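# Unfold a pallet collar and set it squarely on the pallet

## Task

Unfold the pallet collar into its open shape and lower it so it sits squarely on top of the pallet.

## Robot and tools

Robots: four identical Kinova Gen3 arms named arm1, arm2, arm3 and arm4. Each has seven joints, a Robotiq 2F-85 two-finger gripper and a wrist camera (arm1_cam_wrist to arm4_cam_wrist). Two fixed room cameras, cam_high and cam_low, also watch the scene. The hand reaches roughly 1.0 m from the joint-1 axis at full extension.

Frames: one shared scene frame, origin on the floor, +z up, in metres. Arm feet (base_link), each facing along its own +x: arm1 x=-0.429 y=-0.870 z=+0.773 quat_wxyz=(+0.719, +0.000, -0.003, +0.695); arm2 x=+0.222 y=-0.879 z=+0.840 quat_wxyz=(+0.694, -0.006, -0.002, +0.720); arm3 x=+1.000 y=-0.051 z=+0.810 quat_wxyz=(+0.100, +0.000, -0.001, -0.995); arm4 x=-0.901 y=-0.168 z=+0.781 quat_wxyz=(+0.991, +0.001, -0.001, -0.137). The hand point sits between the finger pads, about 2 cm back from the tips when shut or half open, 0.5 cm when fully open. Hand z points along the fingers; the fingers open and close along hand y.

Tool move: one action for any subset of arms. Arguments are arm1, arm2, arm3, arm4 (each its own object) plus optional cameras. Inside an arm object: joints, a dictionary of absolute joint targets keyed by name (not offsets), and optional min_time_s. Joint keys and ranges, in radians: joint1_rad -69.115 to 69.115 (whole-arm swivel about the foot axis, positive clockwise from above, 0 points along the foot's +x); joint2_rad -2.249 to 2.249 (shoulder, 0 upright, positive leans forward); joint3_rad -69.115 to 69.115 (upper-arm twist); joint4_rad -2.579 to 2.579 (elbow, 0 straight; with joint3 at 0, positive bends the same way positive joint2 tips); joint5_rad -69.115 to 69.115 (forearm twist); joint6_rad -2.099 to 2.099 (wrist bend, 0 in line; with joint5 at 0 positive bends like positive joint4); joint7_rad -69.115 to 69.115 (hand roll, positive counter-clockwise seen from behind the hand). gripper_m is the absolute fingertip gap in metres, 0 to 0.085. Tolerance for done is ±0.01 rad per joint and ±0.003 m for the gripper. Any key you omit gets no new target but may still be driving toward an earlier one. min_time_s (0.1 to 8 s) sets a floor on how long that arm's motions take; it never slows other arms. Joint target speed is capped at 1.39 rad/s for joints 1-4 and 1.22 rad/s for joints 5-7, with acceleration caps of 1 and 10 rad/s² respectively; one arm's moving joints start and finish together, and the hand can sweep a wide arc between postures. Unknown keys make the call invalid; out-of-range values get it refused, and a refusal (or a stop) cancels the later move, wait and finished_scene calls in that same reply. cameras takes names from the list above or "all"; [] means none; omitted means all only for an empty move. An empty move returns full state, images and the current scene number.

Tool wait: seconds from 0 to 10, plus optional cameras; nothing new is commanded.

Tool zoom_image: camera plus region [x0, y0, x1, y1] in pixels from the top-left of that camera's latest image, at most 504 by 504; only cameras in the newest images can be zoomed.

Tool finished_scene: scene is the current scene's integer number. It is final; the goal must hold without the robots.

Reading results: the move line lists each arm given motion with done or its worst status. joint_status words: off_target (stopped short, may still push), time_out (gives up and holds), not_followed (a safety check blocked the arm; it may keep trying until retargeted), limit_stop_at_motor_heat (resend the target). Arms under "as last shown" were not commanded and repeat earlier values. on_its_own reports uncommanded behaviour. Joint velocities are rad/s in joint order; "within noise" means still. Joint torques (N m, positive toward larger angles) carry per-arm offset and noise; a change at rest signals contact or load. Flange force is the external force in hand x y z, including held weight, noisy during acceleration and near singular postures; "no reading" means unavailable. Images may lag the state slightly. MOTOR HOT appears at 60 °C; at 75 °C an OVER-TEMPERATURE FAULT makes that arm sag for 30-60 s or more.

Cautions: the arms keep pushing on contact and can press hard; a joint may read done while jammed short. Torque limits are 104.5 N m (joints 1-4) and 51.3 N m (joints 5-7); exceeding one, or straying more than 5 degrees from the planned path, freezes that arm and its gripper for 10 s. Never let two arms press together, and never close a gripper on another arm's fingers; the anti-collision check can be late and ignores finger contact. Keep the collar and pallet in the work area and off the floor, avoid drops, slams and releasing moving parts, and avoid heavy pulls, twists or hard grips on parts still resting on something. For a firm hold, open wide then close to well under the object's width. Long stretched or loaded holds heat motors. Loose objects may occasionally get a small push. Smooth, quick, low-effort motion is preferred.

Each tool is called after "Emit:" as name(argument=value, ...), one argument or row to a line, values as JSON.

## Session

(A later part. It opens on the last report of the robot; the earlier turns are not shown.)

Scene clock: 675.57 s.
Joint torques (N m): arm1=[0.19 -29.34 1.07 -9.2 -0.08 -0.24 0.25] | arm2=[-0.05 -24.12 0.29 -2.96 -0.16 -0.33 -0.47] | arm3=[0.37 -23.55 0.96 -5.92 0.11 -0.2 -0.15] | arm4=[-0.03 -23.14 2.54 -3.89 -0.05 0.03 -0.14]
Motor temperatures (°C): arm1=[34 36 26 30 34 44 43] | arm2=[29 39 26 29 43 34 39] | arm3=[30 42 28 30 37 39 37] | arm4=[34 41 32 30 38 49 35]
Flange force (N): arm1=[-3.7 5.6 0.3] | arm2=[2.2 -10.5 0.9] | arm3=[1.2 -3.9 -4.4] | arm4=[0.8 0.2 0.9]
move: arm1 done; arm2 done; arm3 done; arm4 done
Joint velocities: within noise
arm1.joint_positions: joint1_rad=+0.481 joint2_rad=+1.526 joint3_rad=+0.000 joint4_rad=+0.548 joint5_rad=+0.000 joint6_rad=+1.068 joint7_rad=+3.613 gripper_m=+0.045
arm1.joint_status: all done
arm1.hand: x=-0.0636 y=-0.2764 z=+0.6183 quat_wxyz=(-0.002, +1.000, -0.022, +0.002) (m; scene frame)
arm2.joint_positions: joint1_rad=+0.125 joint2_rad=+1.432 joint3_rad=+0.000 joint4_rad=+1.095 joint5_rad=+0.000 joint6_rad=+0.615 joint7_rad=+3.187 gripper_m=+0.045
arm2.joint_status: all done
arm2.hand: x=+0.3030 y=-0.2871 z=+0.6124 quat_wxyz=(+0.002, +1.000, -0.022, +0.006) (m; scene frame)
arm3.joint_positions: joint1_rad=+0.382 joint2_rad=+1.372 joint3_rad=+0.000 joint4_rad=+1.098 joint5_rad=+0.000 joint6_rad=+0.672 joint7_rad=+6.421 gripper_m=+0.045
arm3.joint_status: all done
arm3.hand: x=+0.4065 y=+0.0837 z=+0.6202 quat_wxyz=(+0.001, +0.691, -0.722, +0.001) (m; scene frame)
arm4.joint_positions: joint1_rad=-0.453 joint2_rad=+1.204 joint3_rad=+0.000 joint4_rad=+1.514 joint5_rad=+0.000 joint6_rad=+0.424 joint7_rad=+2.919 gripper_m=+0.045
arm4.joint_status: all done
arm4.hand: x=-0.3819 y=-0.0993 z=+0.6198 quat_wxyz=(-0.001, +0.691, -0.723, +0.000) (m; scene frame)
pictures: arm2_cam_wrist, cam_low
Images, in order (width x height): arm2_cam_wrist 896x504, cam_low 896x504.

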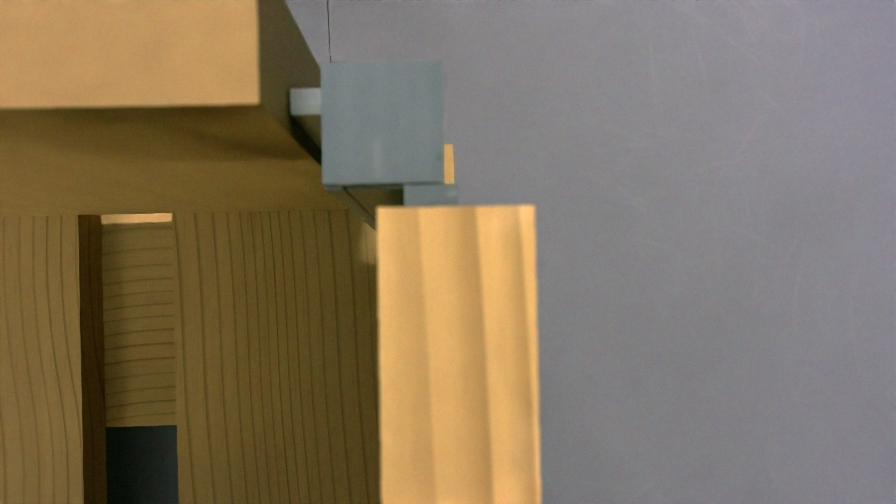

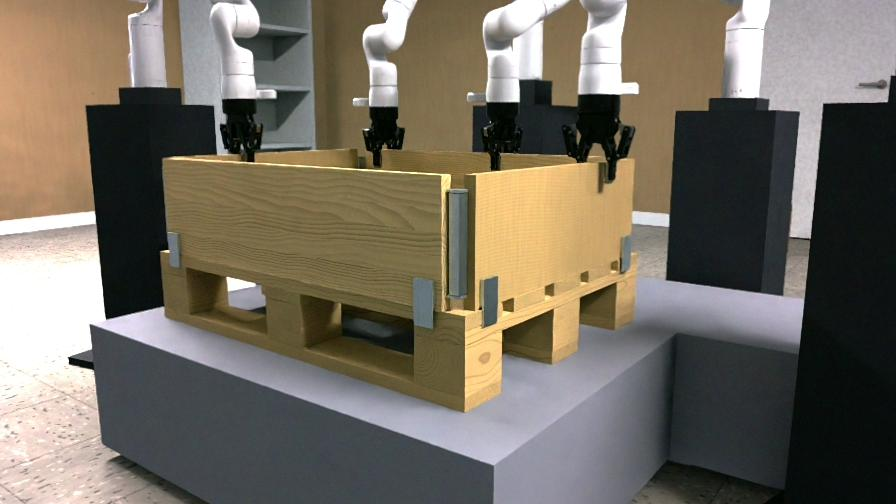

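Emit:
move(
  arm1={"joints": {"joint2_rad": 1.306939, "joint4_rad": 0.662883, "joint6_rad": 1.171771}, "min_time_s": 1.5},
  arm2={"joints": {"joint2_rad": 1.187647, "joint4_rad": 1.231345, "joint6_rad": 0.722601}, "min_time_s": 1.5},
  arm3={"joints": {"joint2_rad": 1.139603, "joint4_rad": 1.199956, "joint6_rad": 0.802034}, "min_time_s": 1.5},
  arm4={"joints": {"joint2_rad": 0.954598, "joint4_rad": 1.581494, "joint6_rad": 0.605501}, "min_time_s": 1.5},
  cameras=["all"],
)

Scene clock: 681.17 s.
Joint torques (N m): arm1=[0.11 -29.09 1.09 -9.53 -0.1 -0.19 0.28] | arm2=[-0.01 -23.82 0.15 -3.73 -0.14 -0.3 -0.4] | arm3=[0.3 -22.9 0.95 -6.77 0.09 -0.18 -0.18] | arm4=[-0.01 -22.24 2.51 -5.38 -0.05 0.03 -0.14]
Motor temperatures (°C): arm1=[34 37 26 30 34 44 43] | arm2=[29 39 26 29 43 34 39] | arm3=[30 42 28 30 37 39 37] | arm4=[34 41 32 30 38 49 35]
Flange force (N): arm1=[-2.8 4.2 1.6] | arm2=[2.0 -9.8 -1.0] | arm3=[1.1 -4.3 -3.7] | arm4=[0.7 0.2 1.1]
move: arm1 done; arm2 done; arm3 done; arm4 done
Joint velocities: within noise
arm1.joint_positions: joint1_rad=+0.481 joint2_rad=+1.307 joint3_rad=+0.000 joint4_rad=+0.663 joint5_rad=+0.000 joint6_rad=+1.172 joint7_rad=+3.613 gripper_m=+0.045
arm1.joint_status: all done
arm1.hand: x=-0.0642 y=-0.2768 z=+0.7383 quat_wxyz=(-0.002, +1.000, -0.022, +0.002) (m; scene frame)
arm2.joint_positions: joint1_rad=+0.125 joint2_rad=+1.188 joint3_rad=+0.000 joint4_rad=+1.231 joint5_rad=+0.000 joint6_rad=+0.723 joint7_rad=+3.187 gripper_m=+0.045
arm2.joint_status: all done
arm2.hand: x=+0.3016 y=-0.2864 z=+0.7324 quat_wxyz=(+0.003, +1.000, -0.022, +0.006) (m; scene frame)
arm3.joint_positions: joint1_rad=+0.382 joint2_rad=+1.140 joint3_rad=+0.000 joint4_rad=+1.200 joint5_rad=+0.000 joint6_rad=+0.802 joint7_rad=+6.421 gripper_m=+0.045
arm3.joint_status: all done
arm3.hand: x=+0.4065 y=+0.0839 z=+0.7402 quat_wxyz=(+0.001, +0.691, -0.722, +0.001) (m; scene frame)
arm4.joint_positions: joint1_rad=-0.453 joint2_rad=+0.955 joint3_rad=+0.000 joint4_rad=+1.581 joint5_rad=+0.000 joint6_rad=+0.606 joint7_rad=+2.919 gripper_m=+0.045
arm4.joint_status: all done
arm4.hand: x=-0.3820 y=-0.0995 z=+0.7399 quat_wxyz=(-0.001, +0.691, -0.723, +0.000) (m; scene frame)
pictures: arm1_cam_wrist, arm2_cam_wrist, arm3_cam_wrist, arm4_cam_wrist, cam_high, cam_low
Images, in order (width x height): arm1_cam_wrist 896x504, arm2_cam_wrist 896x504, arm3_cam_wrist 896x504, arm4_cam_wrist 896x504, cam_high 896x504, cam_low 896x504.

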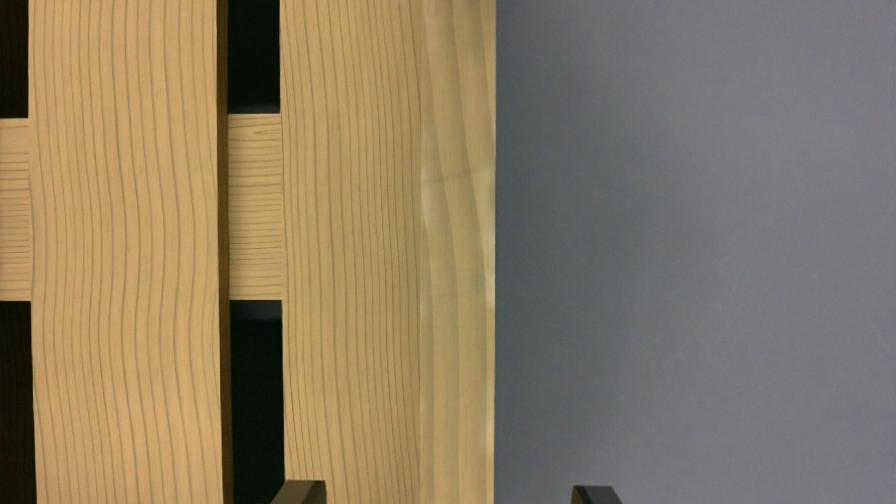

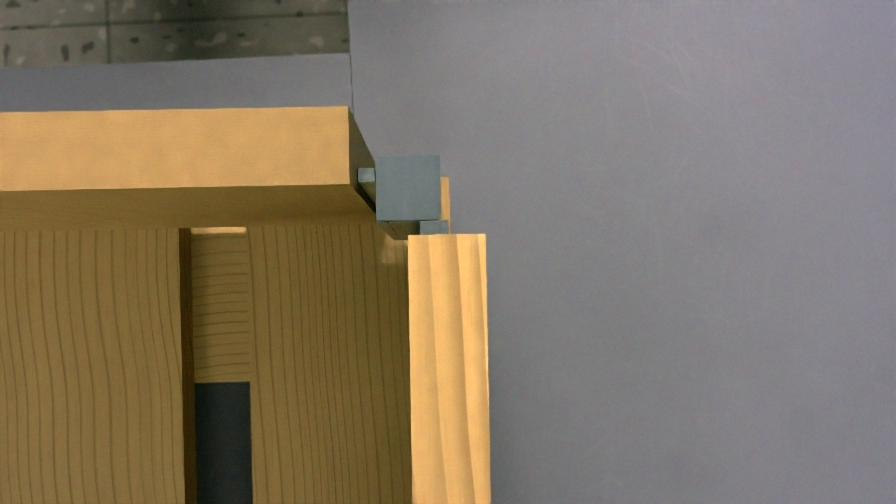

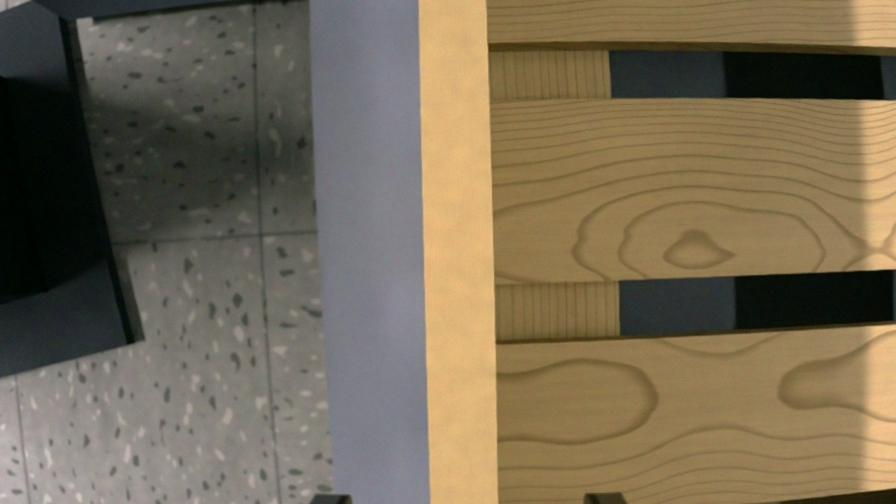

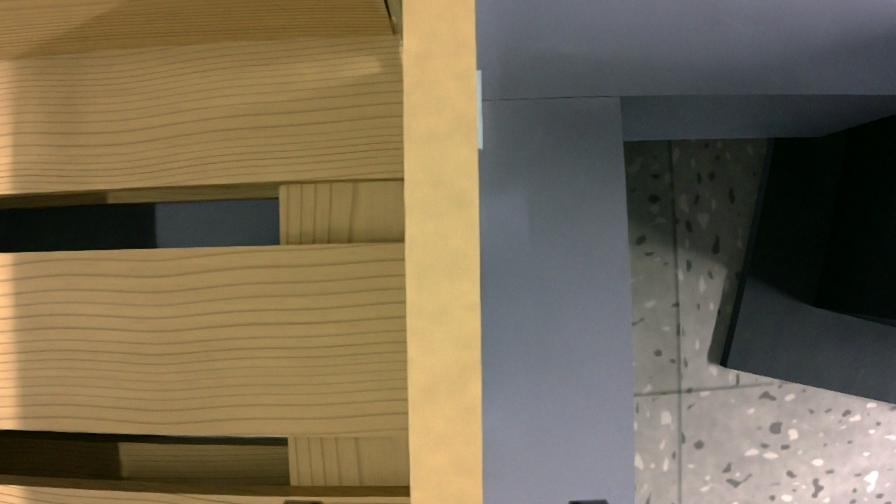

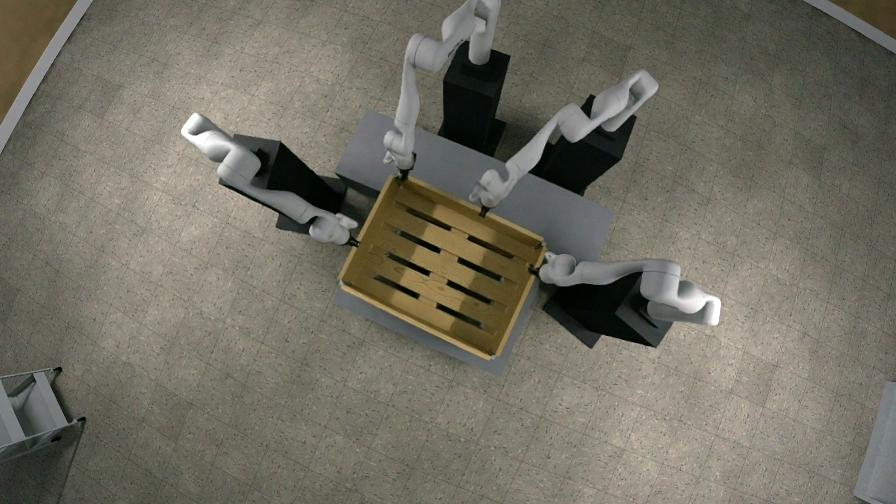

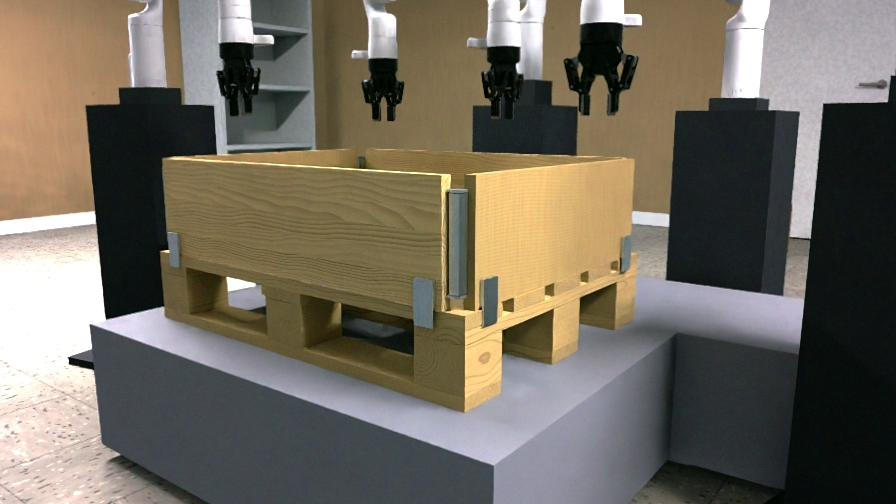

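Emit:
zoom_image(
  camera="arm2_cam_wrist",
  region=[140, 90, 500, 310],
)

Scaled by 1.400 from the camera's 896x504 image, which has a finer 1280x720 frame.

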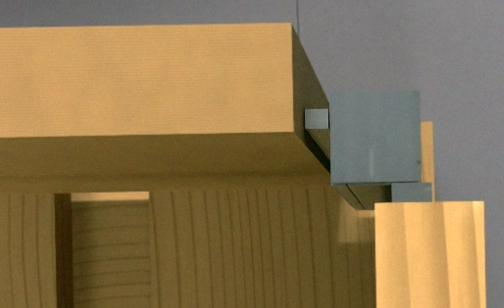

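Emit:
move(
  arm2={"joints": {"joint1_rad": 0.28847, "joint2_rad": 1.09954, "joint4_rad": 1.501408, "joint6_rad": 0.540645, "joint7_rad": 3.349606}, "min_time_s": 1.0},
  cameras=["arm2_cam_wrist"],
)

Scene clock: 690.93 s.
Joint torques (N m): arm1=[0.17 -29.16 1.04 -9.69 -0.11 -0.17 0.25] | arm2=[-0.17 -21.77 0.16 -2.43 -0.2 -0.31 -0.42] | arm3=[0.33 -22.91 1.01 -6.72 0.07 -0.14 -0.2] | arm4=[-0.02 -22.25 2.48 -5.38 -0.06 0.03 -0.14]
Motor temperatures (°C): arm1=[34 37 26 30 34 44 43] | arm2=[29 39 26 29 43 34 39] | arm3=[30 42 28 30 37 39 37] | arm4=[34 41 32 30 37 49 35]
Flange force (N): arm1=[-3.4 5.1 1.7] | arm2=[3.7 -8.0 -1.3] | arm3=[1.0 -4.2 -3.6] | arm4=[0.8 0.2 1.2]
move: arm2 done
Joint velocities: within noise
arm1, arm3, arm4: as last shown
arm1.hand: x=-0.0641 y=-0.2768 z=+0.7383 quat_wxyz=(-0.002, +1.000, -0.022, +0.002) (m; scene frame)
arm2.joint_positions: joint1_rad=+0.288 joint2_rad=+1.100 joint3_rad=+0.000 joint4_rad=+1.501 joint5_rad=+0.000 joint6_rad=+0.541 joint7_rad=+3.350 gripper_m=+0.045
arm2.joint_status: all done
arm2.hand: x=+0.3816 y=-0.3664 z=+0.7338 quat_wxyz=(+0.002, +1.000, -0.022, +0.006) (m; scene frame)
pictures: arm2_cam_wrist
Images, in order (width x height): arm2_cam_wrist 896x504.

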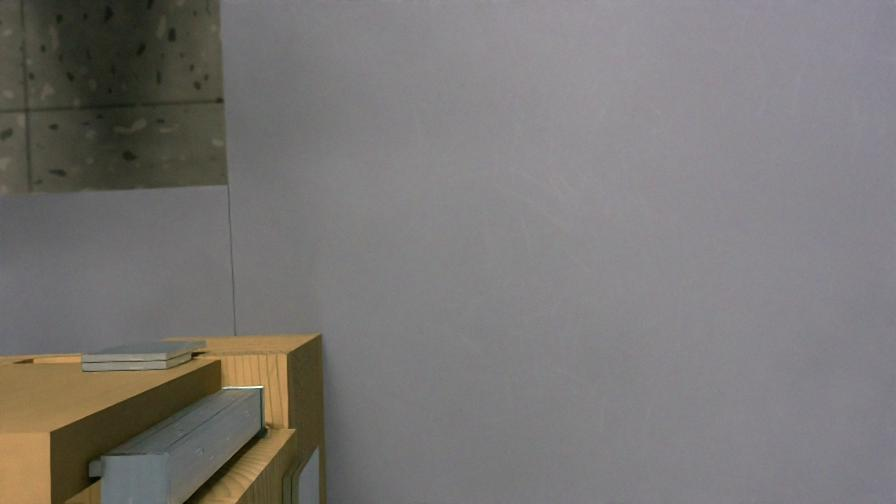

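Emit:
zoom_image(
  camera="arm2_cam_wrist",
  region=[0, 310, 360, 504],
)

Scaled by 1.400 from the camera's 896x504 image, which has a finer 1280x720 frame.

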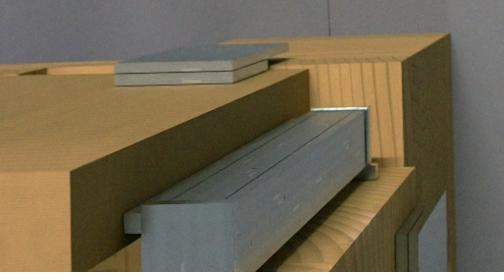

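Emit:
zoom_image(
  camera="arm2_cam_wrist",
  region=[60, 320, 340, 450],
)

Scaled by 1.800 from the camera's 896x504 image, which has a finer 1280x720 frame.

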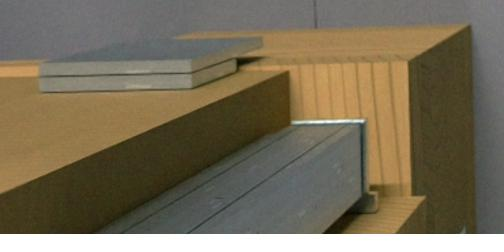

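Emit:
finished_scene(
  scene=2,
)

The scene is finished: the task was done.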